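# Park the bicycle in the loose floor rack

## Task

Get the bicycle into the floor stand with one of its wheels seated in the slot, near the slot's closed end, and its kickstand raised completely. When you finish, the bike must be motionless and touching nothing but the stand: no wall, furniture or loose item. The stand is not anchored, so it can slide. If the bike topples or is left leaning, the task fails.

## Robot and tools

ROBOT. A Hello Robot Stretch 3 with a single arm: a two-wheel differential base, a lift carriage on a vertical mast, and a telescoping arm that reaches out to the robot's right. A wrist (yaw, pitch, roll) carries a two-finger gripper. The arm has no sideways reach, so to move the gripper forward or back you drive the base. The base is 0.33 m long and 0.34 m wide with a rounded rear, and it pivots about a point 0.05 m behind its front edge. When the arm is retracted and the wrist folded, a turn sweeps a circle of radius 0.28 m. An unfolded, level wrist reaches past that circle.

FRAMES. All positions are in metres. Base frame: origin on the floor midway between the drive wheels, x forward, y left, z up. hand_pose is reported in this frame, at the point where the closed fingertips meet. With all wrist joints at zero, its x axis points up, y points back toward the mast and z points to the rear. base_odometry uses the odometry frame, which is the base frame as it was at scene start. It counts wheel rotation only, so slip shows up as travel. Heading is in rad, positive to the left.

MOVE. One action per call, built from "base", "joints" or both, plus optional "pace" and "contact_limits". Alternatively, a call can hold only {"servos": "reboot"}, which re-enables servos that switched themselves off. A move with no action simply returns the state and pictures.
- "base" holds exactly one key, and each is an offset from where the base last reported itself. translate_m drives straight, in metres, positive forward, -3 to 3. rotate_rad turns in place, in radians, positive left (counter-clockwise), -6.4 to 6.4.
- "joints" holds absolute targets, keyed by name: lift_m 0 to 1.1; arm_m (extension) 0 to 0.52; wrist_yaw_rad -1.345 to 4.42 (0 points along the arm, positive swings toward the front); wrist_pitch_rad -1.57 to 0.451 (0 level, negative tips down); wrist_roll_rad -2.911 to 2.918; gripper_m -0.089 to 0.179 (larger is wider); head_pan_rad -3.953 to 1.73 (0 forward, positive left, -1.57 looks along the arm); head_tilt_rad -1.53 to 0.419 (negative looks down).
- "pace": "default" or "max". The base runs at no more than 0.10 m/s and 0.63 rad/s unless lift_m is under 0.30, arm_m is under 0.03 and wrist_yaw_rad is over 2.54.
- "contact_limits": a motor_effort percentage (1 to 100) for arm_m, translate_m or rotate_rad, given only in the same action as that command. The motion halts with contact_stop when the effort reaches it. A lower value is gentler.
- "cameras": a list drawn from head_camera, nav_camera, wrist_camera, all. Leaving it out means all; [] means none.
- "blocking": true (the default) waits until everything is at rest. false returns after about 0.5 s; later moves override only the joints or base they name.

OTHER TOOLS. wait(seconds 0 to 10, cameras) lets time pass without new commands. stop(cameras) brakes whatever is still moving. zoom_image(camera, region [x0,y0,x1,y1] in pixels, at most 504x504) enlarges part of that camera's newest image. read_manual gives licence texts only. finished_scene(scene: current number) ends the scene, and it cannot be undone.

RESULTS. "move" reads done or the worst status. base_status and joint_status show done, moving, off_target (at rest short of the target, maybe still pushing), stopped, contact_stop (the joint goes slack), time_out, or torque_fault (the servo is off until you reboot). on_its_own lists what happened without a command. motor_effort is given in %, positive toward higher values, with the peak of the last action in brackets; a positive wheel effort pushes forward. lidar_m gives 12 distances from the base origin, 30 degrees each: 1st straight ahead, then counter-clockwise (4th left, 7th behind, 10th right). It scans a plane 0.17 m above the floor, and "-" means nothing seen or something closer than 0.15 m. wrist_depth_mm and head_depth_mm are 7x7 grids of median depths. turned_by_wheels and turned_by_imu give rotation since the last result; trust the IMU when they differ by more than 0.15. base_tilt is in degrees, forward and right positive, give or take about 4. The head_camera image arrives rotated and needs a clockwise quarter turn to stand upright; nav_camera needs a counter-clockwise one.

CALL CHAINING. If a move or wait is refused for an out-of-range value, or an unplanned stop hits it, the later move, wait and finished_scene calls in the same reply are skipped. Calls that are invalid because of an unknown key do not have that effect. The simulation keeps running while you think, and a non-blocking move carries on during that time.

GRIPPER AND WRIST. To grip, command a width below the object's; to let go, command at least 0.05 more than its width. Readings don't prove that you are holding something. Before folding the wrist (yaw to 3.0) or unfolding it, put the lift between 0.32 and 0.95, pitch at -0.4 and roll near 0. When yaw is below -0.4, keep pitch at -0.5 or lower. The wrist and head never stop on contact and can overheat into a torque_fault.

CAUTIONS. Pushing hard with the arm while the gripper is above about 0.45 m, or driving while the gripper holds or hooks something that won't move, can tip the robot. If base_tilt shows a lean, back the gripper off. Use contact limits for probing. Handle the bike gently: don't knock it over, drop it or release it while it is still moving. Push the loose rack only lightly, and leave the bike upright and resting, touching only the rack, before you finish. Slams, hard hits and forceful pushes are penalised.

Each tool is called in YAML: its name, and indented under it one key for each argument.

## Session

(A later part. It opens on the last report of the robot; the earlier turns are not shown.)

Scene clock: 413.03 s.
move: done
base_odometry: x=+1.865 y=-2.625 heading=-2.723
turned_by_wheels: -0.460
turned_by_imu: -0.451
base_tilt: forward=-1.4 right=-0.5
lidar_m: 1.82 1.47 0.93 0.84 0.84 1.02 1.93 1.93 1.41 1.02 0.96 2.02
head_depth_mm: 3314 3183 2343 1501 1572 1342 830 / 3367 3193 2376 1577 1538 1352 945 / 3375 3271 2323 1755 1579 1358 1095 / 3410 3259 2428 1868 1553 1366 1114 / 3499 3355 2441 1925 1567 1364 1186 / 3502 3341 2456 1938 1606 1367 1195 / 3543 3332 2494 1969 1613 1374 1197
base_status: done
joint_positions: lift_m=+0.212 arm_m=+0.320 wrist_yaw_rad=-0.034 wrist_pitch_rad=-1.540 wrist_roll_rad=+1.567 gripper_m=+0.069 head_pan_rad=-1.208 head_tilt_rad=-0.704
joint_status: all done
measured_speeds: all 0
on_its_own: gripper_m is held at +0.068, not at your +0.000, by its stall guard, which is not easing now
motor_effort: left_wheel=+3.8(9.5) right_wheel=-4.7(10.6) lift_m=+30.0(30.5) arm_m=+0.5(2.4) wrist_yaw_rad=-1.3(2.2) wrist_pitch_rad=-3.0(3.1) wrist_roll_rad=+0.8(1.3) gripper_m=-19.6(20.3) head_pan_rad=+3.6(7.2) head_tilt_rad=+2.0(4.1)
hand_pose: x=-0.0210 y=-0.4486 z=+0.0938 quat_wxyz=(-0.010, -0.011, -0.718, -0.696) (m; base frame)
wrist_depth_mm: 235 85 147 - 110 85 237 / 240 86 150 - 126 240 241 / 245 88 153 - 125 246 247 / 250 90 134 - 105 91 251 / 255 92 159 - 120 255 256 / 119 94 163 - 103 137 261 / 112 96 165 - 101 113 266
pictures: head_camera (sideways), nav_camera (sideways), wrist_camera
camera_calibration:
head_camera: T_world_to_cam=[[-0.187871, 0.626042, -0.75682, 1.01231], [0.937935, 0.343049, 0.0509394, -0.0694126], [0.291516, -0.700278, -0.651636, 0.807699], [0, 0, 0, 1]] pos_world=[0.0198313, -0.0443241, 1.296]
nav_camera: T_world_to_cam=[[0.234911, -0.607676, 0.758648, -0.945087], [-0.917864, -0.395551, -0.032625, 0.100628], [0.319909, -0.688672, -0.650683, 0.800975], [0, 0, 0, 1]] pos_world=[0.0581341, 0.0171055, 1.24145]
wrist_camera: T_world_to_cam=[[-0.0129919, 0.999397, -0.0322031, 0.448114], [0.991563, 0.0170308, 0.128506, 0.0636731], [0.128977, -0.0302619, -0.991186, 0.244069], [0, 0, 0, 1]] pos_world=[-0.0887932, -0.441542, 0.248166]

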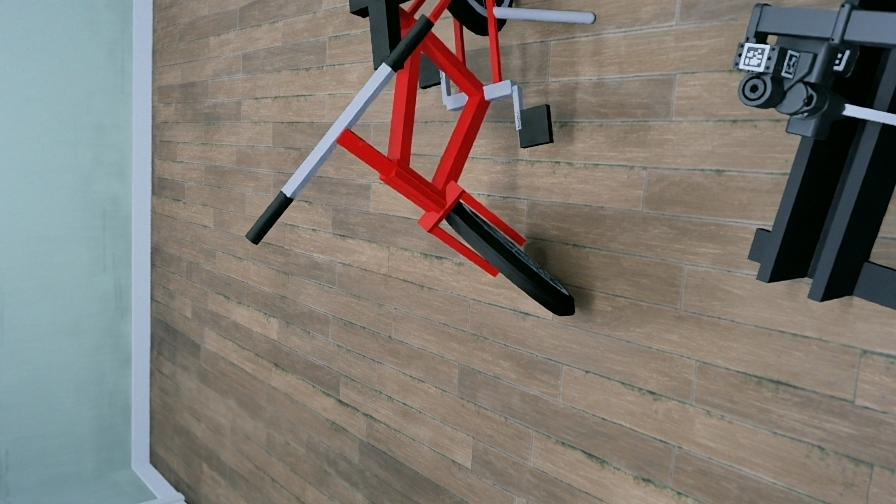

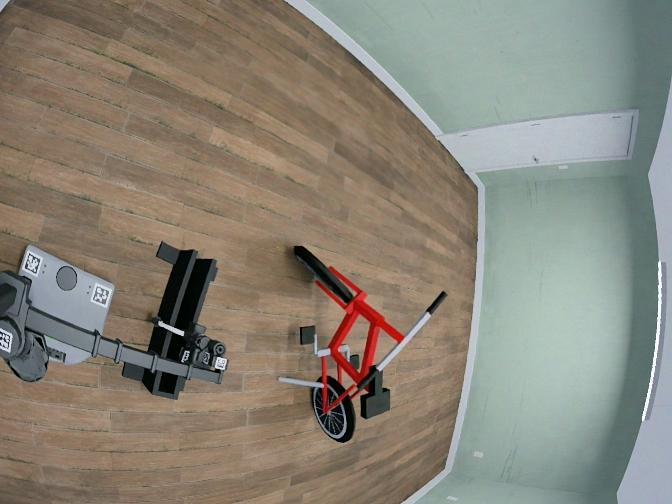

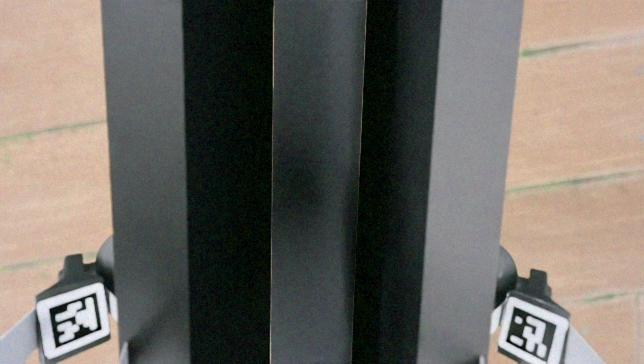

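move:
  joints: {"gripper_m": 0.0, "head_pan_rad": -1.57}
  base: {"translate_m": -0.9}
  cameras: ["nav_camera"]

move:
  base: {"rotate_rad": 1.315}

Scene clock: 458.63 s.
move: off_target
base_odometry: x=+2.688 y=-2.259 heading=-2.723
turned_by_wheels: +0.000
turned_by_imu: +0.001
base_tilt: forward=-1.3 right=-0.5
lidar_m: 2.70 1.20 0.75 0.68 0.68 0.83 1.05 1.05 1.28 2.48 1.42 1.44
head_depth_mm: 1932 2064 2148 1885 1576 1336 1152 / 2384 2582 2397 1899 1579 1347 1069 / 3105 3085 2406 1911 1581 1351 1013 / 3607 3262 2428 1921 1590 1360 1074 / 3506 3301 2442 1945 1601 1363 1083 / 3486 3359 2463 1939 1602 1375 1169 / 3411 3400 2495 1788 1616 1378 1198
base_status: done
joint_positions: lift_m=+0.212 arm_m=+0.320 wrist_yaw_rad=-0.034 wrist_pitch_rad=-1.540 wrist_roll_rad=+1.567 gripper_m=+0.047 head_pan_rad=-1.562 head_tilt_rad=-0.704
joint_status: gripper_m off_target (ended at +0.047, target +0.000); the others done
measured_speeds: all 0
on_its_own: gripper_m is held at +0.046, not at your +0.000, by its stall guard, which is still easing
motor_effort: left_wheel=+1.0(3.1) right_wheel=-4.7(10.2) lift_m=+33.5(33.5) arm_m=+3.6(4.0) wrist_yaw_rad=-0.8(2.4) wrist_pitch_rad=-3.0(3.4) wrist_roll_rad=+0.6(1.2) gripper_m=-24.0(99.3) head_pan_rad=-3.0(8.2) head_tilt_rad=+2.2(2.7)
hand_pose: x=-0.0210 y=-0.4486 z=+0.0938 quat_wxyz=(-0.010, -0.011, -0.718, -0.696) (m; base frame)
wrist_depth_mm: 236 85 147 - 110 85 238 / 240 86 150 - 126 239 242 / 245 88 154 - 125 246 246 / 250 90 134 - 105 91 252 / 255 92 160 - 120 255 257 / 119 94 163 - 102 137 260 / 112 96 165 - 101 113 266
pictures: nav_camera (sideways)
camera_calibration:
nav_camera: T_world_to_cam=[[0.00999192, -0.651424, 0.758648, -0.943715], [-0.998045, -0.0533036, -0.032625, 0.101117], [0.0616914, -0.756839, -0.650683, 0.80255], [0, 0, 0, 1]] pos_world=[0.0608382, -0.00196767, 1.24145]

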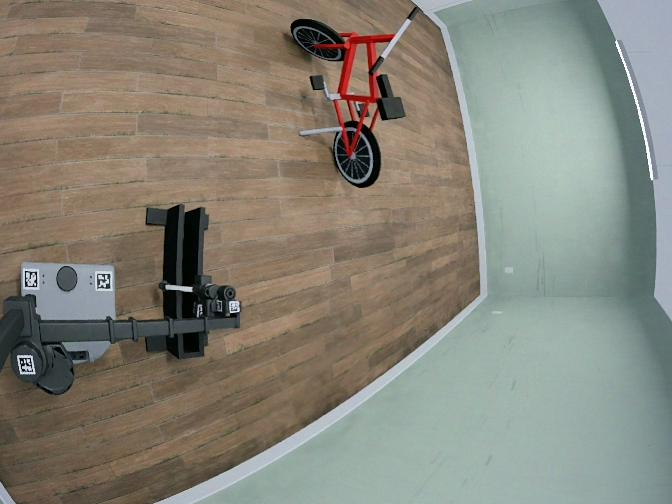

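Scene clock: 461.83 s.
move: done
base_odometry: x=+2.688 y=-2.259 heading=-1.408
turned_by_wheels: +1.315
turned_by_imu: +1.290
base_tilt: forward=-1.3 right=-0.4
lidar_m: 0.69 0.68 0.72 1.05 1.06 1.11 1.62 1.43 1.42 2.76 2.04 0.89
head_depth_mm: 3107 3189 2357 1846 1567 1344 1150 / 2912 3123 2393 1893 1576 1350 1066 / 2767 3054 2416 1912 1583 1351 1015 / 2642 2939 2417 1927 1593 1358 1074 / 2551 2810 2458 1942 1594 1361 1084 / 2426 2667 2453 1941 1616 1375 1175 / 2305 2545 2480 1969 1611 1377 1198
base_status: done
joint_positions: lift_m=+0.212 arm_m=+0.320 wrist_yaw_rad=-0.034 wrist_pitch_rad=-1.540 wrist_roll_rad=+1.568 gripper_m=+0.063 head_pan_rad=-1.562 head_tilt_rad=-0.704
joint_status: not commanded
measured_speeds: all 0
on_its_own: gripper_m is held at +0.062, not at your +0.000, by its stall guard, which is still easing
motor_effort: left_wheel=-4.0(9.7) right_wheel=+4.4(11.1) lift_m=+33.8(34.4) arm_m=+13.9(14.3) wrist_yaw_rad=-1.2(3.2) wrist_pitch_rad=-2.9(3.2) wrist_roll_rad=+0.3(0.8) gripper_m=-21.2(24.9) head_pan_rad=-3.3(4.0) head_tilt_rad=+2.6(2.8)
hand_pose: x=-0.0210 y=-0.4485 z=+0.0938 quat_wxyz=(-0.011, -0.012, -0.718, -0.696) (m; base frame)
wrist_depth_mm: 235 85 147 - 110 85 237 / 241 86 150 - 126 240 242 / 246 88 154 - 125 247 246 / 250 90 134 - 105 91 252 / 254 92 160 - 119 254 256 / 119 94 163 - 102 137 262 / 112 96 165 - 101 112 265
pictures: head_camera (sideways), nav_camera (sideways), wrist_camera
camera_calibration:
head_camera: T_world_to_cam=[[0.0405839, 0.652362, -0.75682, 1.01092], [0.998697, -0.00303367, 0.0509394, -0.0697833], [0.030935, -0.757901, -0.651636, 0.809288], [0, 0, 0, 1]] pos_world=[0.00363001, -0.0463365, 1.296]
nav_camera: T_world_to_cam=[[0.0099051, -0.651425, 0.758648, -0.943715], [-0.998052, -0.0531706, -0.032625, 0.101117], [0.0615905, -0.756847, -0.650683, 0.80255], [0, 0, 0, 1]] pos_world=[0.060838, -0.00197497, 1.24145]
wrist_camera: T_world_to_cam=[[-0.0118534, 0.999411, -0.0322056, 0.448132], [0.991577, 0.0159027, 0.128539, 0.0631636], [0.128976, -0.0304107, -0.991181, 0.244002], [0, 0, 0, 1]] pos_world=[-0.08879, -0.441452, 0.248164]

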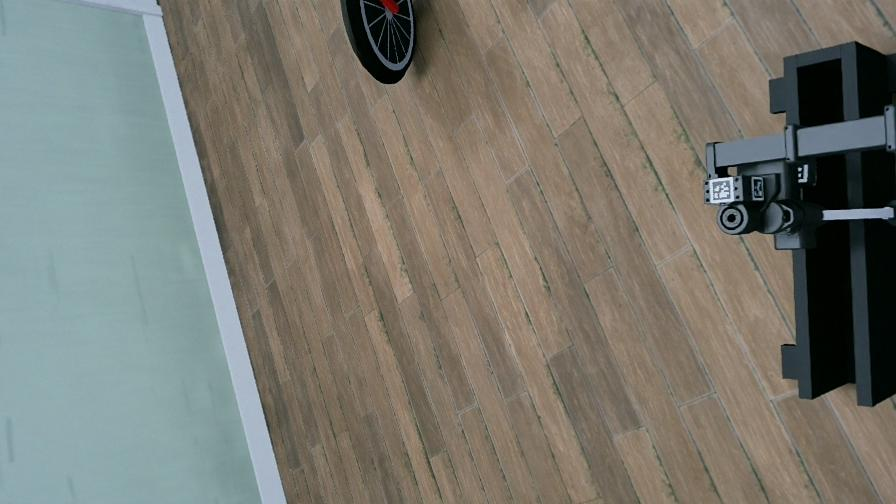

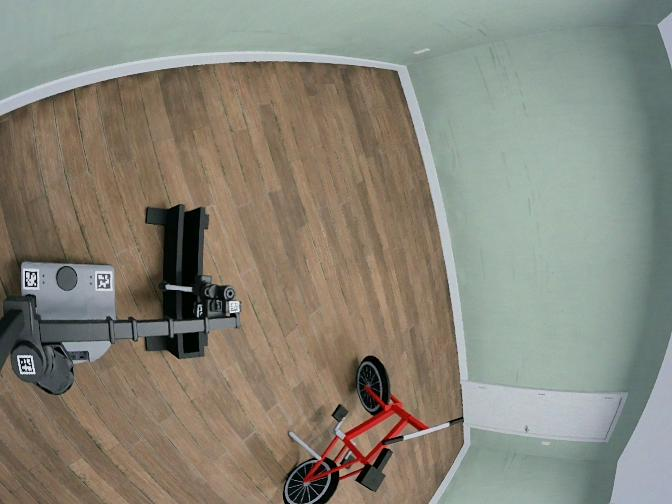

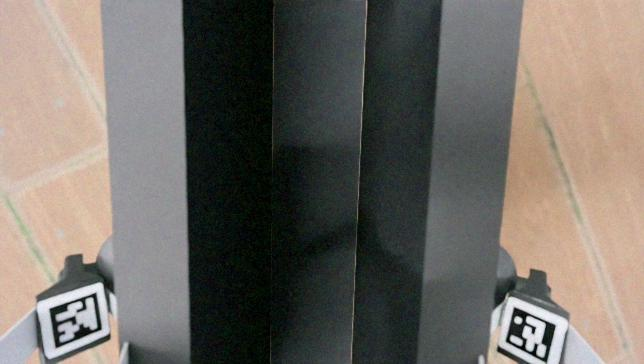

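move:
  joints: {"head_pan_rad": -1.2}
  base: {"translate_m": -1.16}
  cameras: []

move:
  base: {"rotate_rad": -0.6}
  joints: {"head_pan_rad": -1.1, "head_tilt_rad": -0.8}

Scene clock: 479.07 s.
move: done
base_odometry: x=+2.500 y=-1.115 heading=-1.408
turned_by_wheels: +0.000
turned_by_imu: +0.001
base_tilt: forward=-1.3 right=-0.4
lidar_m: 1.76 1.66 0.73 0.56 0.56 0.59 0.86 3.01 3.21 0.85 1.23 2.28
head_depth_mm: 2925 3111 2363 1885 1565 1342 828 / 2881 3076 2412 1792 1450 1345 945 / 2834 3067 2400 1615 1552 1353 1095 / 2806 2993 1790 1907 1588 1361 1116 / 2783 3012 2423 1925 1597 1364 1188 / 2736 3028 2450 1949 1610 1369 1200 / 2699 3002 2487 1943 1616 1373 1199
base_status: done
joint_positions: lift_m=+0.212 arm_m=+0.320 wrist_yaw_rad=-0.034 wrist_pitch_rad=-1.540 wrist_roll_rad=+1.568 gripper_m=+0.069 head_pan_rad=-1.208 head_tilt_rad=-0.704
joint_status: all done
measured_speeds: all 0
on_its_own: gripper_m is held at +0.068, not at your +0.000, by its stall guard, which is not easing now
motor_effort: left_wheel=-3.0(8.4) right_wheel=-0.7(5.7) lift_m=+37.6(38.4) arm_m=+15.2(16.7) wrist_yaw_rad=-1.5(2.9) wrist_pitch_rad=-2.9(3.3) wrist_roll_rad=+0.3(0.8) gripper_m=-20.1(20.7) head_pan_rad=+3.7(6.0) head_tilt_rad=+2.0(2.9)
hand_pose: x=-0.0210 y=-0.4486 z=+0.0938 quat_wxyz=(-0.011, -0.012, -0.718, -0.696) (m; base frame)
wrist_depth_mm: 236 85 147 - 110 85 237 / 240 86 150 - 126 241 241 / 245 88 154 - 125 247 246 / 250 90 134 - 105 91 252 / 256 92 160 - 119 255 256 / 119 94 162 - 102 137 262 / 112 96 165 - 101 113 265
pictures: none
No camera images: "cameras" was empty.

Scene clock: 481.13 s.
move: done
base_odometry: x=+2.500 y=-1.115 heading=-2.008
turned_by_wheels: -0.600
turned_by_imu: -0.588
base_tilt: forward=-1.4 right=-0.5
lidar_m: 2.42 1.78 1.72 0.78 0.57 0.55 0.58 0.79 2.21 3.12 0.84 1.23
head_depth_mm: 3240 2653 2085 1728 1471 878 800 / 3491 2660 2102 1737 1477 1289 1091 / 3527 2642 2118 1747 1496 1296 1111 / 3354 2705 2126 1755 1489 1281 1153 / 3219 2730 2149 1760 1464 1311 1157 / 3053 2739 2160 1532 1510 1308 1162 / 2890 2778 2168 1688 1514 1315 1165
base_status: done
joint_positions: lift_m=+0.212 arm_m=+0.320 wrist_yaw_rad=-0.034 wrist_pitch_rad=-1.540 wrist_roll_rad=+1.568 gripper_m=+0.069 head_pan_rad=-1.108 head_tilt_rad=-0.790
joint_status: all done
measured_speeds: all 0
on_its_own: gripper_m is held at +0.068, not at your +0.000, by its stall guard, which is not easing now
motor_effort: left_wheel=+3.4(9.5) right_wheel=-4.6(9.9) lift_m=+38.8(39.1) arm_m=+12.6(15.5) wrist_yaw_rad=-1.3(2.3) wrist_pitch_rad=-2.9(3.2) wrist_roll_rad=+0.5(0.8) gripper_m=-19.4(20.5) head_pan_rad=+3.6(6.7) head_tilt_rad=-5.1(5.9)
hand_pose: x=-0.0210 y=-0.4486 z=+0.0938 quat_wxyz=(-0.011, -0.012, -0.718, -0.696) (m; base frame)
wrist_depth_mm: 235 84 147 - 110 85 237 / 240 86 150 - 126 240 242 / 245 88 154 - 125 245 246 / 252 90 134 - 105 91 251 / 255 92 160 - 120 256 257 / 119 94 163 - 102 137 261 / 112 95 165 - 101 113 265
pictures: head_camera (sideways), nav_camera (sideways), wrist_camera
camera_calibration:
head_camera: T_world_to_cam=[[-0.277137, 0.659569, -0.698687, 0.937094], [0.900873, 0.431222, 0.0497444, -0.0676252], [0.334099, -0.615643, -0.713696, 0.888159], [0, 0, 0, 1]] pos_world=[0.0238916, -0.0421281, 1.29197]
nav_camera: T_world_to_cam=[[0.322176, -0.636735, 0.70055, -0.869902], [-0.875053, -0.482667, -0.0362719, 0.105111], [0.361228, -0.601332, -0.712681, 0.881361], [0, 0, 0, 1]] pos_world=[0.0538664, 0.026827, 1.24135]
wrist_camera: T_world_to_cam=[[-0.0118386, 0.999411, -0.0322056, 0.448155], [0.991577, 0.015888, 0.12854, 0.0631573], [0.128976, -0.0304126, -0.991181, 0.244], [0, 0, 0, 1]] pos_world=[-0.0887899, -0.441474, 0.248163]

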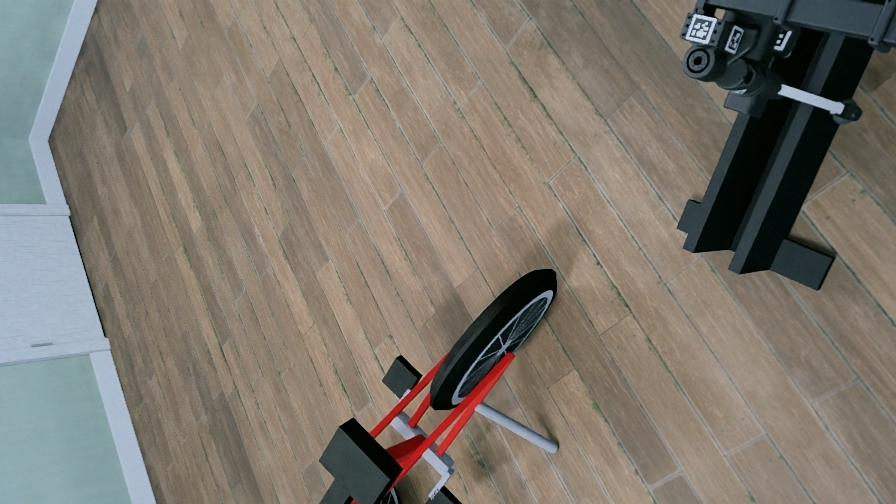

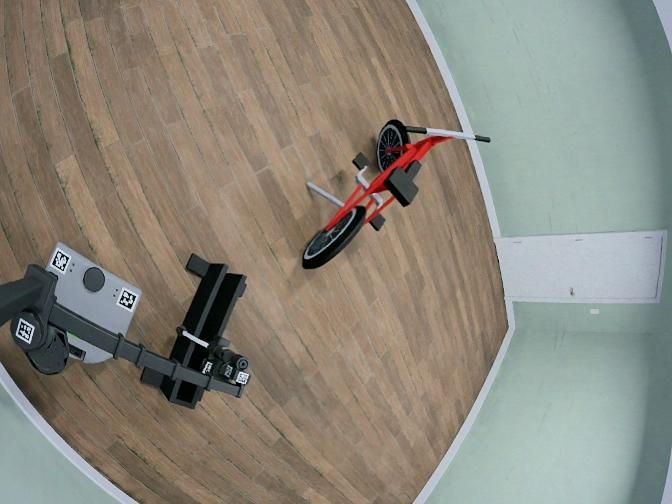

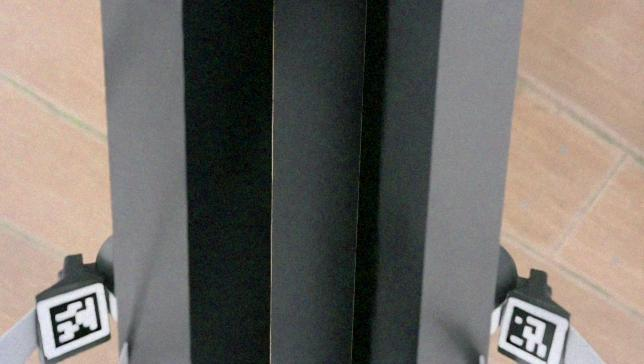

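zoom_image:
  camera: "head_camera"
  region: [420, 250, 600, 500]

zoom_image:
  camera: "head_camera"
  region: [660, 60, 896, 300]

Scaled by 2.016 from the camera's 896x504 image, which has a finer 1280x720 frame.

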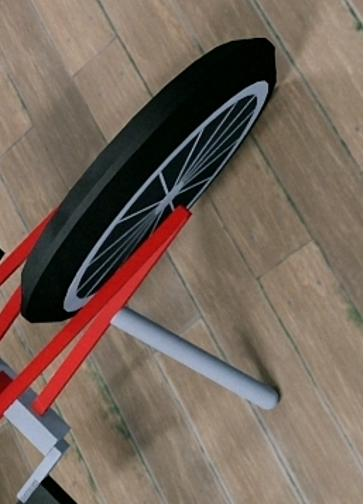

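Scaled by 2.100 from the camera's 896x504 image, which has a finer 1280x720 frame.

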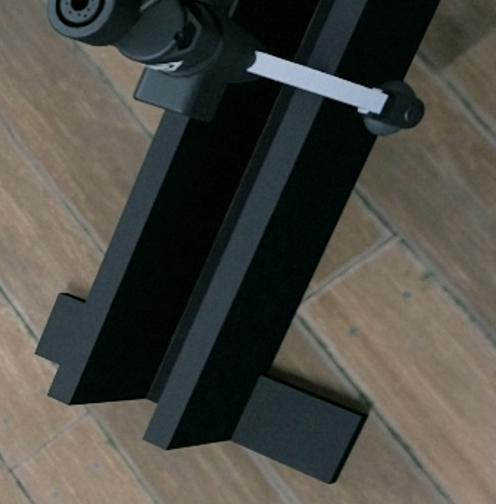

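move:
  joints: {"head_pan_rad": -0.72, "head_tilt_rad": -0.72}
  cameras: ["head_camera"]

zoom_image:
  camera: "head_camera"
  region: [300, 0, 640, 400]

Scene clock: 494.97 s.
move: done
base_odometry: x=+2.500 y=-1.115 heading=-2.008
turned_by_wheels: +0.000
turned_by_imu: +0.000
base_tilt: forward=-1.3 right=-0.4
lidar_m: 2.41 1.78 1.72 0.78 0.57 0.55 0.58 0.79 2.21 3.14 0.84 1.23
head_depth_mm: 3053 3008 2300 1842 1542 1330 1083 / 3014 3061 2324 1857 1483 1338 1094 / 2935 3062 2328 1819 1493 1335 1151 / 2881 3093 2345 1730 1568 1346 1174 / 2819 3005 1794 1856 1573 1344 1175 / 2760 3006 2367 1901 1582 1354 1185 / 2681 2949 2416 1919 1592 1356 1188
base_status: not commanded
joint_positions: lift_m=+0.212 arm_m=+0.320 wrist_yaw_rad=-0.034 wrist_pitch_rad=-1.540 wrist_roll_rad=+1.568 gripper_m=+0.069 head_pan_rad=-0.728 head_tilt_rad=-0.725
joint_status: all done
measured_speeds: all 0
on_its_own: gripper_m is held at +0.068, not at your +0.000, by its stall guard, which is not easing now
motor_effort: left_wheel=+3.3(4.1) right_wheel=-4.8(4.9) lift_m=+38.8(40.1) arm_m=+1.7(4.2) wrist_yaw_rad=-1.4(2.3) wrist_pitch_rad=-2.8(3.1) wrist_roll_rad=+0.7(0.7) gripper_m=-20.0(20.8) head_pan_rad=+4.4(7.4) head_tilt_rad=+2.6(3.6)
hand_pose: x=-0.0210 y=-0.4486 z=+0.0938 quat_wxyz=(-0.011, -0.012, -0.718, -0.696) (m; base frame)
wrist_depth_mm: 236 85 147 - 110 85 236 / 240 86 150 - 126 241 242 / 245 88 153 - 125 246 246 / 251 90 134 - 105 91 250 / 256 92 160 - 120 255 256 / 119 94 162 - 102 137 261 / 112 95 165 - 101 113 265
pictures: head_camera (sideways)
camera_calibration:
head_camera: T_world_to_cam=[[-0.466978, 0.478635, -0.743532, 0.996696], [0.67435, 0.73667, 0.0506894, -0.067478], [0.572, -0.47773, -0.666776, 0.825682], [0, 0, 0, 1]] pos_world=[0.0386494, -0.0328914, 1.29504]

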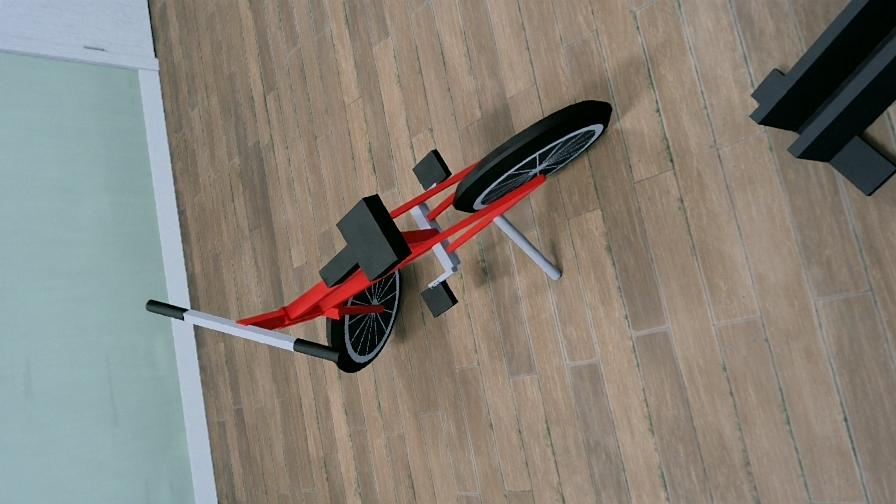

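Scaled by 1.260 from the camera's 896x504 image, which has a finer 1280x720 frame.

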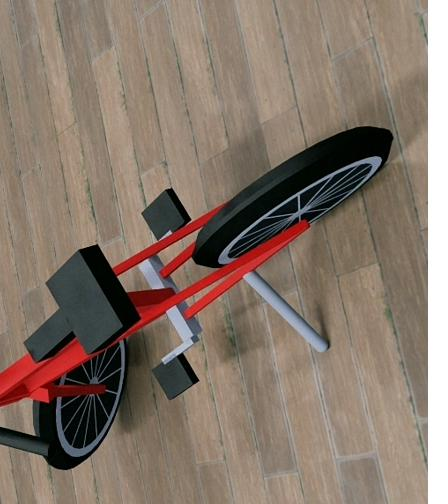

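move:
  base: {"rotate_rad": -0.28}
  cameras: []

move:
  joints: {"gripper_m": 0.0, "arm_m": 0.435, "head_pan_rad": -0.9, "head_tilt_rad": -0.85}

zoom_image:
  camera: "head_camera"
  region: [400, 0, 896, 400]

Scene clock: 515.80 s.
move: done
base_odometry: x=+2.500 y=-1.115 heading=-2.288
turned_by_wheels: -0.280
turned_by_imu: -0.274
base_tilt: forward=-1.3 right=-0.5
lidar_m: 3.17 2.00 1.72 1.13 0.64 0.55 0.55 0.64 1.10 3.01 3.48 0.84
head_depth_mm: 3604 3048 2303 1847 1545 1319 1081 / 3605 3086 2306 1866 1546 1336 1095 / 3390 3096 2341 1875 1559 1338 1153 / 3193 3144 2340 1881 1465 1346 1177 / 3030 3170 2363 1790 1519 1349 1182 / 2900 3052 2388 1575 1546 1362 1184 / 2797 2965 2400 1803 1579 1359 1191
base_status: done
joint_positions: lift_m=+0.212 arm_m=+0.320 wrist_yaw_rad=-0.034 wrist_pitch_rad=-1.540 wrist_roll_rad=+1.568 gripper_m=+0.069 head_pan_rad=-0.728 head_tilt_rad=-0.724
joint_status: not commanded
measured_speeds: all 0
on_its_own: gripper_m is held at +0.068, not at your +0.000, by its stall guard, which is not easing now
motor_effort: left_wheel=+3.5(9.7) right_wheel=-4.5(10.9) lift_m=+39.5(40.9) arm_m=-9.7(10.1) wrist_yaw_rad=-0.8(2.4) wrist_pitch_rad=-3.0(3.1) wrist_roll_rad=+0.4(0.7) gripper_m=-19.6(20.4) head_pan_rad=+3.8(5.4) head_tilt_rad=+2.0(2.7)
hand_pose: x=-0.0210 y=-0.4486 z=+0.0938 quat_wxyz=(-0.011, -0.012, -0.718, -0.696) (m; base frame)
wrist_depth_mm: 236 85 147 - 110 85 237 / 241 86 150 - 126 241 242 / 245 88 153 - 125 246 247 / 251 90 134 - 105 91 251 / 255 92 160 - 120 256 256 / 119 94 163 - 102 137 263 / 112 95 165 - 101 113 264
pictures: none
No camera images: "cameras" was empty.

Scene clock: 517.90 s.
move: off_target
base_odometry: x=+2.500 y=-1.115 heading=-2.288
turned_by_wheels: +0.000
turned_by_imu: +0.000
base_tilt: forward=-1.3 right=-0.4
lidar_m: 3.19 2.00 1.72 1.13 0.64 0.55 0.55 0.64 1.10 3.01 3.49 0.84
head_depth_mm: 3069 2424 1970 1647 1434 1144 1122 / 3151 2423 1965 1655 1434 1205 1131 / 3177 2448 1977 1670 1440 1250 1134 / 3192 2448 2005 1679 1445 1273 1137 / 3218 2485 1989 1685 1456 1277 1142 / 3085 2474 2013 1528 1460 1285 1147 / 2966 2522 1974 1586 1462 1286 1151
base_status: not commanded
joint_positions: lift_m=+0.212 arm_m=+0.435 wrist_yaw_rad=-0.034 wrist_pitch_rad=-1.545 wrist_roll_rad=+1.568 gripper_m=+0.006 head_pan_rad=-0.892 head_tilt_rad=-0.839
joint_status: gripper_m off_target (ended at +0.006, target +0.000); the others done
measured_speeds: all 0
on_its_own: gripper_m is held at +0.005, not at your +0.000, by its stall guard, which is still easing
motor_effort: left_wheel=+3.4(4.2) right_wheel=-4.7(4.9) lift_m=+34.4(40.8) arm_m=+17.2(23.4) wrist_yaw_rad=-1.5(2.7) wrist_pitch_rad=-2.0(3.1) wrist_roll_rad=+0.4(0.7) gripper_m=-32.5(99.9) head_pan_rad=-2.9(5.5) head_tilt_rad=-4.6(6.5)
hand_pose: x=-0.0209 y=-0.5623 z=+0.0939 quat_wxyz=(-0.011, -0.012, -0.716, -0.698) (m; base frame)
wrist_depth_mm: 235 85 147 - 110 86 238 / 239 86 150 - 126 241 242 / 245 88 154 - 125 248 247 / 249 90 134 - 105 91 252 / 255 92 160 - 120 255 258 / 119 94 163 - 104 139 263 / 111 96 165 - 102 112 266
pictures: head_camera (sideways), nav_camera (sideways), wrist_camera
camera_calibration:
head_camera: T_world_to_cam=[[-0.433368, 0.610819, -0.662641, 0.891074], [0.788812, 0.612687, 0.0488862, -0.0658211], [0.435852, -0.501513, -0.74734, 0.931293], [0, 0, 0, 1]] pos_world=[0.0321786, -0.0369012, 1.28967]
nav_camera: T_world_to_cam=[[0.472513, -0.578919, 0.664518, -0.823865], [-0.752176, -0.65785, -0.0382678, 0.106957], [0.459307, -0.481752, -0.746292, 0.924474], [0, 0, 0, 1]] pos_world=[0.0451196, 0.0387779, 1.24149]
wrist_camera: T_world_to_cam=[[-0.0118386, 0.999558, -0.0272629, 0.56143], [0.991555, 0.0152564, 0.128783, 0.0645298], [0.129142, -0.0255081, -0.991298, 0.243411], [0, 0, 0, 1]] pos_world=[-0.0887729, -0.555957, 0.248289]

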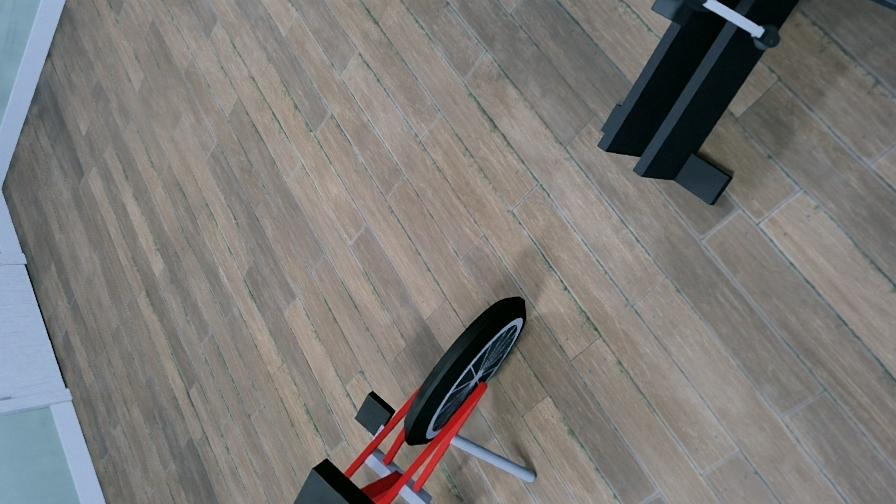

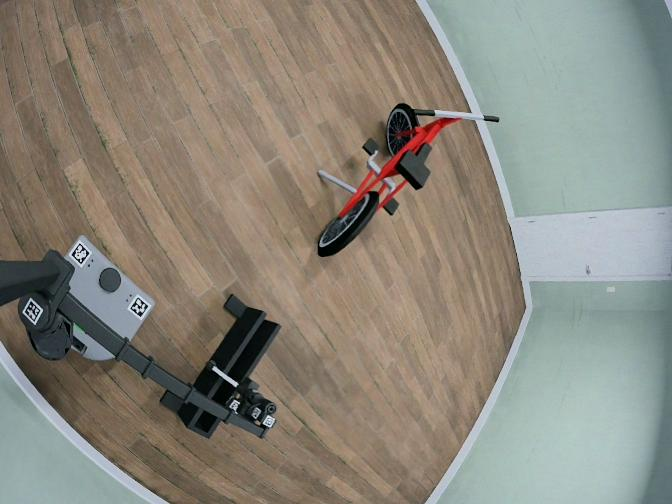

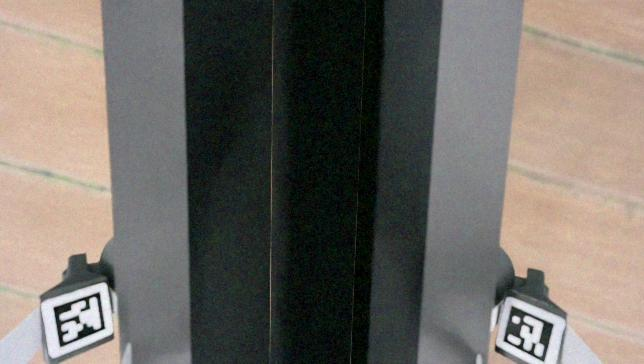

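Scaled by 1.016 from the camera's 896x504 image, which has a finer 1280x720 frame.

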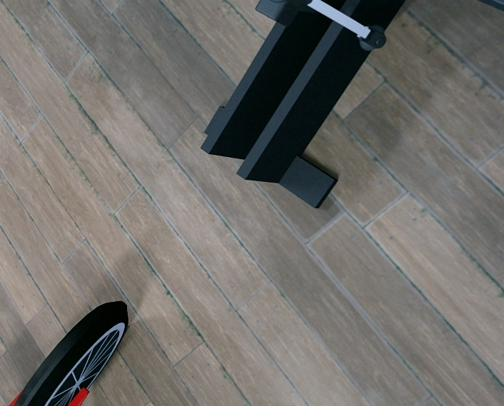

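move:
  base: {"translate_m": 0.3}
  contact_limits: {"translate_m": 25}

zoom_image:
  camera: "head_camera"
  region: [450, 0, 850, 350]

Scene clock: 534.87 s.
move: done
base_odometry: x=+2.303 y=-1.341 heading=-2.288
turned_by_wheels: +0.000
turned_by_imu: +0.001
base_tilt: forward=-1.3 right=-0.4
lidar_m: 2.91 1.92 1.65 1.65 0.98 0.84 0.84 0.97 1.67 3.06 0.65 0.77
head_depth_mm: 3088 2404 1953 1645 1421 1147 1126 / 3167 2408 1967 1658 1436 1208 1128 / 3189 2437 1978 1673 1389 1247 1127 / 3130 2435 1991 1672 1369 1276 1137 / 3016 2475 2001 1417 1424 1278 1142 / 2890 2492 2012 1383 1461 1280 1142 / 2758 2497 2026 1635 1469 1285 1150
base_status: done
joint_positions: lift_m=+0.212 arm_m=+0.435 wrist_yaw_rad=-0.034 wrist_pitch_rad=-1.545 wrist_roll_rad=+1.568 gripper_m=+0.069 head_pan_rad=-0.892 head_tilt_rad=-0.839
joint_status: not commanded
measured_speeds: all 0
on_its_own: gripper_m is held at +0.068, not at your +0.000, by its stall guard, which is not easing now
motor_effort: left_wheel=+1.1(6.4) right_wheel=+2.9(8.2) lift_m=+22.5(23.2) arm_m=+14.4(16.0) wrist_yaw_rad=-1.1(2.4) wrist_pitch_rad=-1.9(2.3) wrist_roll_rad=+0.3(0.8) gripper_m=-19.5(21.0) head_pan_rad=-2.9(4.1) head_tilt_rad=-5.3(5.6)
contact_limits: translate_m 25 (maximum 100)
hand_pose: x=-0.0209 y=-0.5623 z=+0.0939 quat_wxyz=(-0.011, -0.012, -0.716, -0.698) (m; base frame)
wrist_depth_mm: 237 84 148 - 109 86 238 / 240 86 152 - 125 240 242 / 244 88 156 - 124 246 247 / 250 90 157 - 105 248 253 / 255 91 161 - 119 256 257 / 119 94 164 - 102 137 262 / 112 95 143 214 101 113 267
pictures: head_camera (sideways), nav_camera (sideways), wrist_camera
camera_calibration:
head_camera: T_world_to_cam=[[-0.433391, 0.610997, -0.662461, 0.890841], [0.788897, 0.612578, 0.0488817, -0.0658158], [0.435676, -0.501429, -0.7475, 0.931501], [0, 0, 0, 1]] pos_world=[0.0321721, -0.0369022, 1.28966]
nav_camera: T_world_to_cam=[[0.472539, -0.579103, 0.664339, -0.823632], [-0.752265, -0.657748, -0.0382773, 0.10697], [0.459134, -0.481671, -0.746451, 0.924682], [0, 0, 0, 1]] pos_world=[0.0451154, 0.0387842, 1.24149]
wrist_camera: T_world_to_cam=[[-0.0118216, 0.999558, -0.027263, 0.561431], [0.991556, 0.0152395, 0.128783, 0.0645226], [0.129142, -0.0255104, -0.991298, 0.243391], [0, 0, 0, 1]] pos_world=[-0.0887726, -0.555957, 0.248269]

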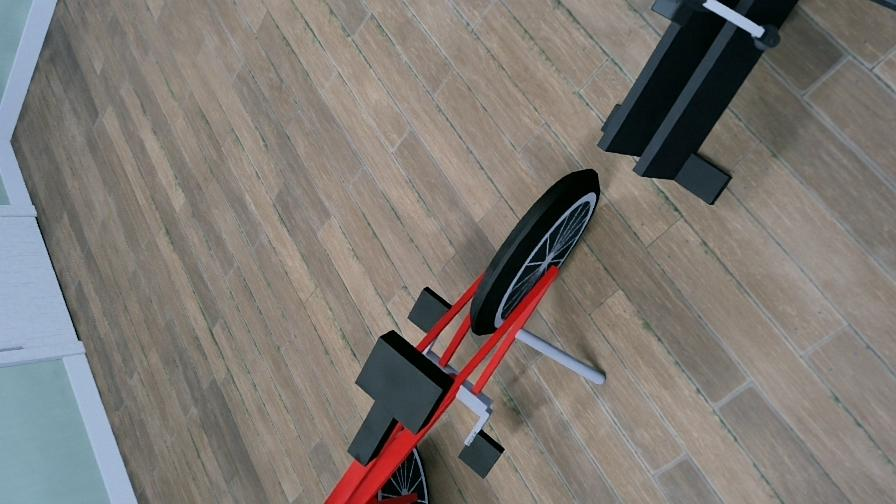

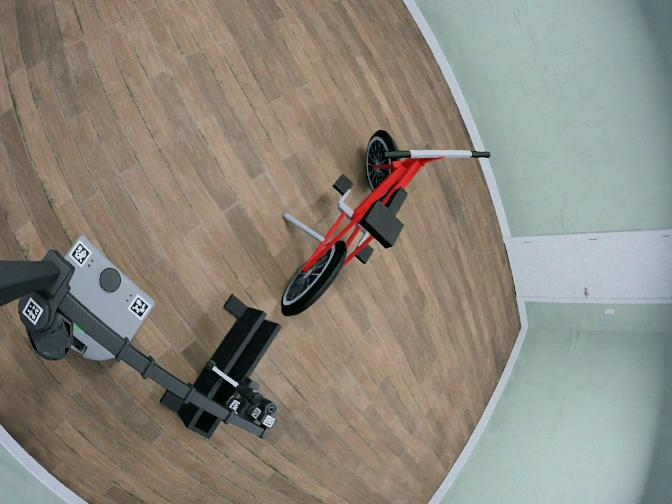

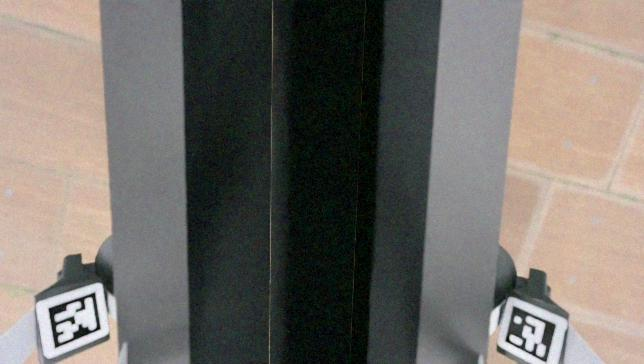

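Scaled by 1.260 from the camera's 896x504 image, which has a finer 1280x720 frame.

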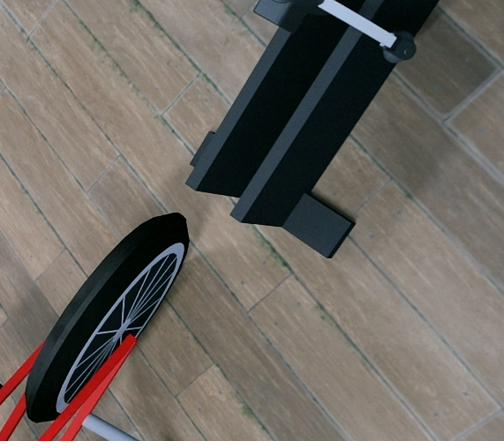

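move:
  joints: {"head_pan_rad": -0.62, "head_tilt_rad": -0.85}
  cameras: ["head_camera"]

zoom_image:
  camera: "head_camera"
  region: [300, 100, 550, 350]

zoom_image:
  camera: "head_camera"
  region: [500, 0, 720, 220]

Scene clock: 554.03 s.
move: done
base_odometry: x=+2.303 y=-1.341 heading=-2.288
turned_by_wheels: +0.000
turned_by_imu: +0.000
base_tilt: forward=-1.3 right=-0.4
lidar_m: 2.91 1.91 1.65 1.65 0.98 0.84 0.84 0.97 1.67 3.09 0.65 0.77
head_depth_mm: 3084 2388 1947 1652 1425 1170 1128 / 2990 2413 1964 1655 1205 1222 1136 / 2929 2416 1974 1426 1390 1269 1131 / 2839 2447 1991 1430 1423 1272 1136 / 2783 2478 1586 1650 1456 1280 1146 / 2672 2406 1591 1696 1458 1280 1149 / 2556 2523 2024 1699 1470 1292 1151
base_status: not commanded
joint_positions: lift_m=+0.212 arm_m=+0.435 wrist_yaw_rad=-0.034 wrist_pitch_rad=-1.545 wrist_roll_rad=+1.568 gripper_m=+0.069 head_pan_rad=-0.628 head_tilt_rad=-0.839
joint_status: all done
measured_speeds: all 0
on_its_own: gripper_m is held at +0.068, not at your +0.000, by its stall guard, which is not easing now
motor_effort: left_wheel=+1.3(1.5) right_wheel=+2.8(3.3) lift_m=+24.1(24.2) arm_m=+14.4(14.9) wrist_yaw_rad=-0.8(2.3) wrist_pitch_rad=-1.9(2.1) wrist_roll_rad=+0.4(0.6) gripper_m=-19.3(20.5) head_pan_rad=+4.3(6.2) head_tilt_rad=-4.7(5.4)
contact_limits: translate_m 25 (maximum 100)
hand_pose: x=-0.0209 y=-0.5623 z=+0.0939 quat_wxyz=(-0.011, -0.012, -0.716, -0.698) (m; base frame)
wrist_depth_mm: 235 84 149 - 109 86 237 / 240 86 152 - 125 242 241 / 244 88 155 - 124 247 248 / 250 90 157 - 105 250 251 / 254 91 161 - 118 256 258 / 119 94 164 - 102 137 262 / 112 95 143 213 101 113 267
pictures: head_camera (sideways)
camera_calibration:
head_camera: T_world_to_cam=[[-0.57761, 0.476981, -0.662461, 0.891721], [0.602053, 0.796959, 0.0488817, -0.0646761], [0.55127, -0.370602, -0.747499, 0.930796], [0, 0, 0, 1]] pos_world=[0.040886, -0.028835, 1.28966]

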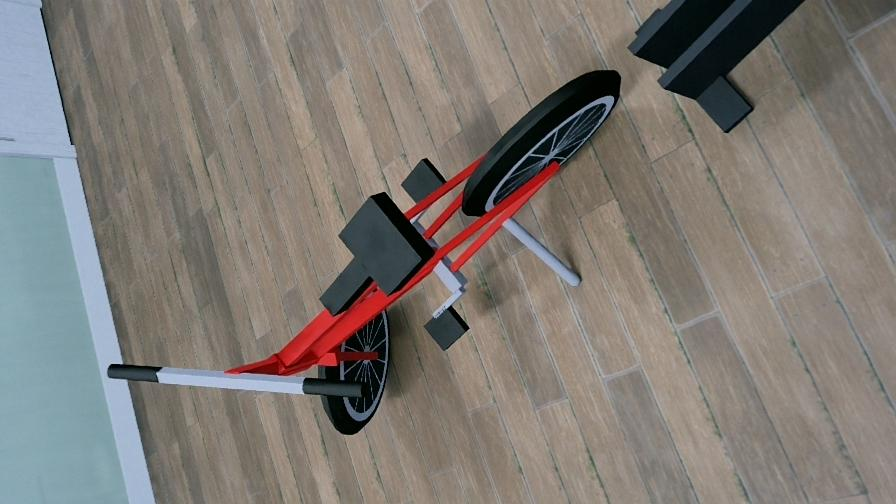

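Scaled by 2.016 from the camera's 896x504 image, which has a finer 1280x720 frame.

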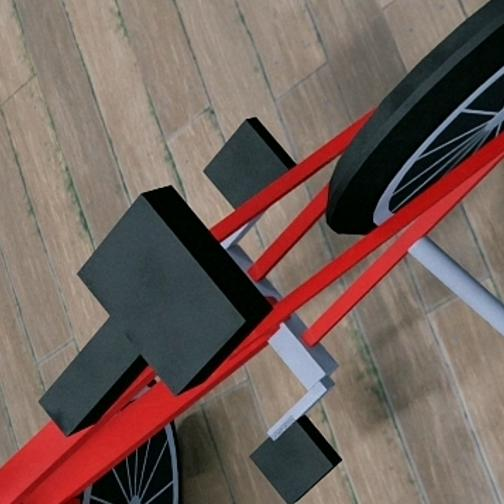

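Scaled by 2.291 from the camera's 896x504 image, which has a finer 1280x720 frame.

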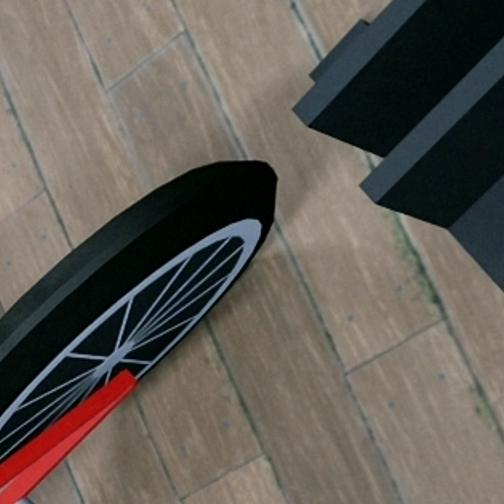

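move:
  joints: {"gripper_m": 0.0, "arm_m": 0.461, "head_pan_rad": -0.8}
  cameras: ["head_camera"]

zoom_image:
  camera: "head_camera"
  region: [520, 50, 700, 230]

Scene clock: 567.13 s.
move: done
base_odometry: x=+2.303 y=-1.341 heading=-2.288
turned_by_wheels: +0.000
turned_by_imu: +0.000
base_tilt: forward=-1.3 right=-0.5
lidar_m: 2.91 1.91 1.65 1.65 0.98 0.84 0.84 0.97 1.67 3.08 0.66 0.77
head_depth_mm: 3090 2402 1950 1651 1429 1186 1129 / 3152 2416 1975 1665 1434 1226 1127 / 3109 2452 1995 1661 1337 1273 1132 / 3029 2443 1989 1602 1407 1277 1137 / 2889 2475 2017 1394 1430 1273 1140 / 2776 2502 2020 1619 1462 1286 1141 / 2622 2423 1448 1663 1468 1289 1148
base_status: not commanded
joint_positions: lift_m=+0.212 arm_m=+0.461 wrist_yaw_rad=-0.034 wrist_pitch_rad=-1.545 wrist_roll_rad=+1.568 gripper_m=+0.003 head_pan_rad=-0.792 head_tilt_rad=-0.839
joint_status: all done
measured_speeds: all 0
motor_effort: left_wheel=+1.5(1.9) right_wheel=+1.4(3.2) lift_m=+24.8(25.7) arm_m=+16.2(23.0) wrist_yaw_rad=-0.3(2.5) wrist_pitch_rad=-2.0(2.1) wrist_roll_rad=+0.3(0.7) gripper_m=-53.0(99.3) head_pan_rad=-3.9(6.0) head_tilt_rad=-4.7(5.6)
contact_limits: translate_m 25 (maximum 100)
hand_pose: x=-0.0209 y=-0.5882 z=+0.0939 quat_wxyz=(-0.011, -0.012, -0.716, -0.698) (m; base frame)
wrist_depth_mm: 235 84 148 - 110 86 238 / 239 86 150 - 126 240 243 / 245 88 154 - 125 248 247 / 248 90 134 - 106 91 251 / 256 92 160 - 120 256 257 / 119 94 164 - 103 139 263 / 111 96 165 - 102 112 266
pictures: head_camera (sideways)
camera_calibration:
head_camera: T_world_to_cam=[[-0.492338, 0.564578, -0.662461, 0.8912], [0.723661, 0.688423, 0.0488817, -0.0654179], [0.483651, -0.455331, -0.7475, 0.931208], [0, 0, 0, 1]] pos_world=[0.0357328, -0.034109, 1.28966]

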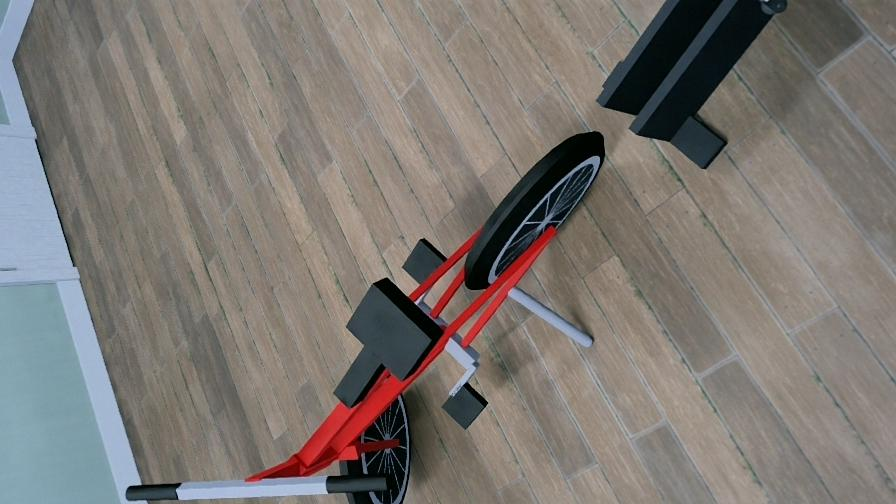

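Scaled by 2.800 from the camera's 896x504 image, which has a finer 1280x720 frame.

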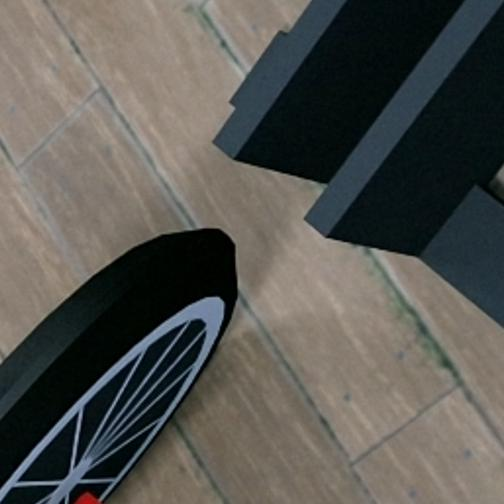

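move:
  base: {"translate_m": 0.1}
  contact_limits: {"translate_m": 25}
  cameras: ["head_camera", "nav_camera"]

zoom_image:
  camera: "head_camera"
  region: [500, 0, 720, 220]

Scene clock: 573.13 s.
move: done
base_odometry: x=+2.237 y=-1.416 heading=-2.289
turned_by_wheels: -0.001
turned_by_imu: -0.001
base_tilt: forward=-1.3 right=-0.5
lidar_m: 2.81 1.89 1.62 1.62 1.09 0.94 0.94 1.08 1.85 3.11 0.61 0.76
head_depth_mm: 3108 2390 1955 1655 1425 1171 1124 / 3152 2451 1960 1664 1402 1223 1128 / 3033 2450 1982 1658 1243 1274 1134 / 2941 2445 1985 1187 1400 1271 1136 / 2855 2467 2003 1163 1455 1280 1134 / 2688 2481 2005 1630 1460 1285 1143 / 2561 2436 1929 1631 1459 1292 1153
base_status: done
joint_positions: lift_m=+0.212 arm_m=+0.461 wrist_yaw_rad=-0.047 wrist_pitch_rad=-1.544 wrist_roll_rad=+1.603 gripper_m=+0.034 head_pan_rad=-0.792 head_tilt_rad=-0.839
joint_status: not commanded
measured_speeds: all 0
on_its_own: gripper_m is held at +0.033, not at your +0.000, by its stall guard, which is still easing; right_wheel is at rest, and its effort (+24.4) is outside its rest range (-21 to +21); wrist_yaw_rad is at rest, and its effort (+10.8) is outside its rest range (-9 to +9)
motor_effort: left_wheel=-13.4(13.4) right_wheel=+24.4(24.9) lift_m=+26.6(27.3) arm_m=+12.1(14.2) wrist_yaw_rad=+10.8(11.4) wrist_pitch_rad=-2.1(2.3) wrist_roll_rad=-11.1(11.3) gripper_m=-27.5(29.9) head_pan_rad=-3.3(4.3) head_tilt_rad=-5.1(5.4)
contact_limits: translate_m 25 (maximum 100)
hand_pose: x=-0.0207 y=-0.5885 z=+0.0939 quat_wxyz=(-0.028, -0.028, -0.716, -0.697) (m; base frame)
wrist_depth_mm: 235 85 145 - 112 86 239 / 240 87 148 - 128 242 243 / 245 88 154 - 125 246 247 / 250 90 156 - 105 249 252 / 256 92 161 - 119 255 257 / 116 94 165 - 102 140 263 / 111 96 143 - 113 112 266
pictures: head_camera (sideways), nav_camera (sideways)
camera_calibration:
head_camera: T_world_to_cam=[[-0.492274, 0.564744, -0.662368, 0.891078], [0.723815, 0.688261, 0.0488794, -0.0654158], [0.483486, -0.45537, -0.747582, 0.931317], [0, 0, 0, 1]] pos_world=[0.0357243, -0.0341143, 1.28966]
nav_camera: T_world_to_cam=[[0.528043, -0.529101, 0.664245, -0.823848], [-0.682855, -0.72955, -0.0382823, 0.106553], [0.504855, -0.433369, -0.746534, 0.924511], [0, 0, 0, 1]] pos_world=[0.0410438, 0.0424903, 1.24149]

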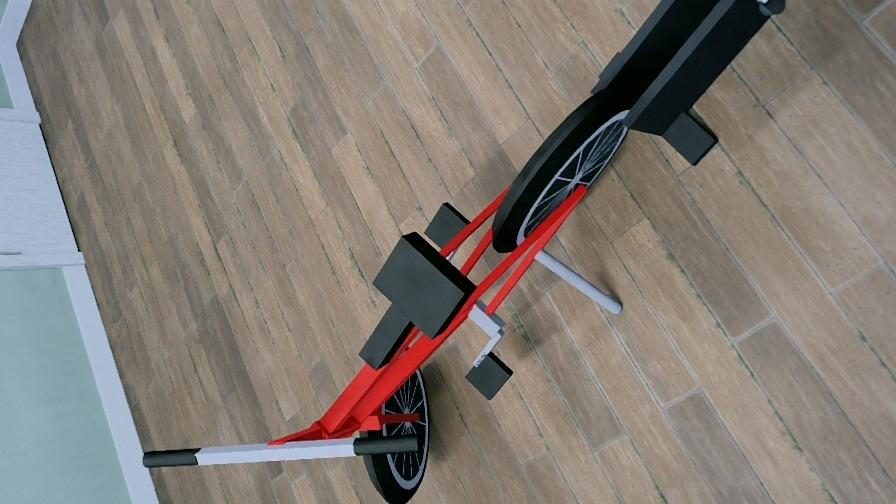

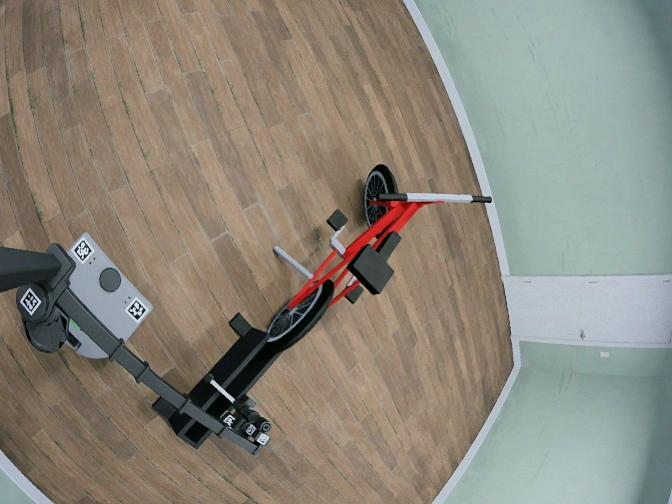

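Scaled by 2.291 from the camera's 896x504 image, which has a finer 1280x720 frame.

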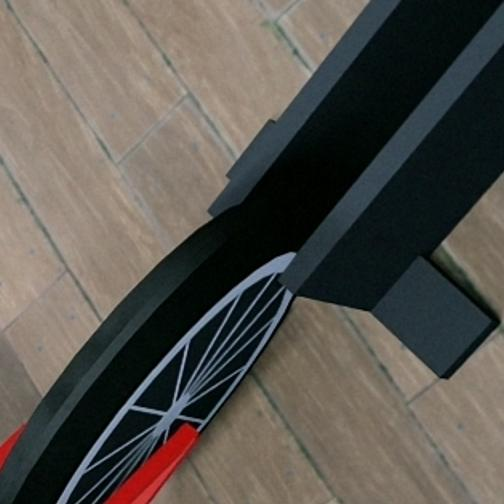

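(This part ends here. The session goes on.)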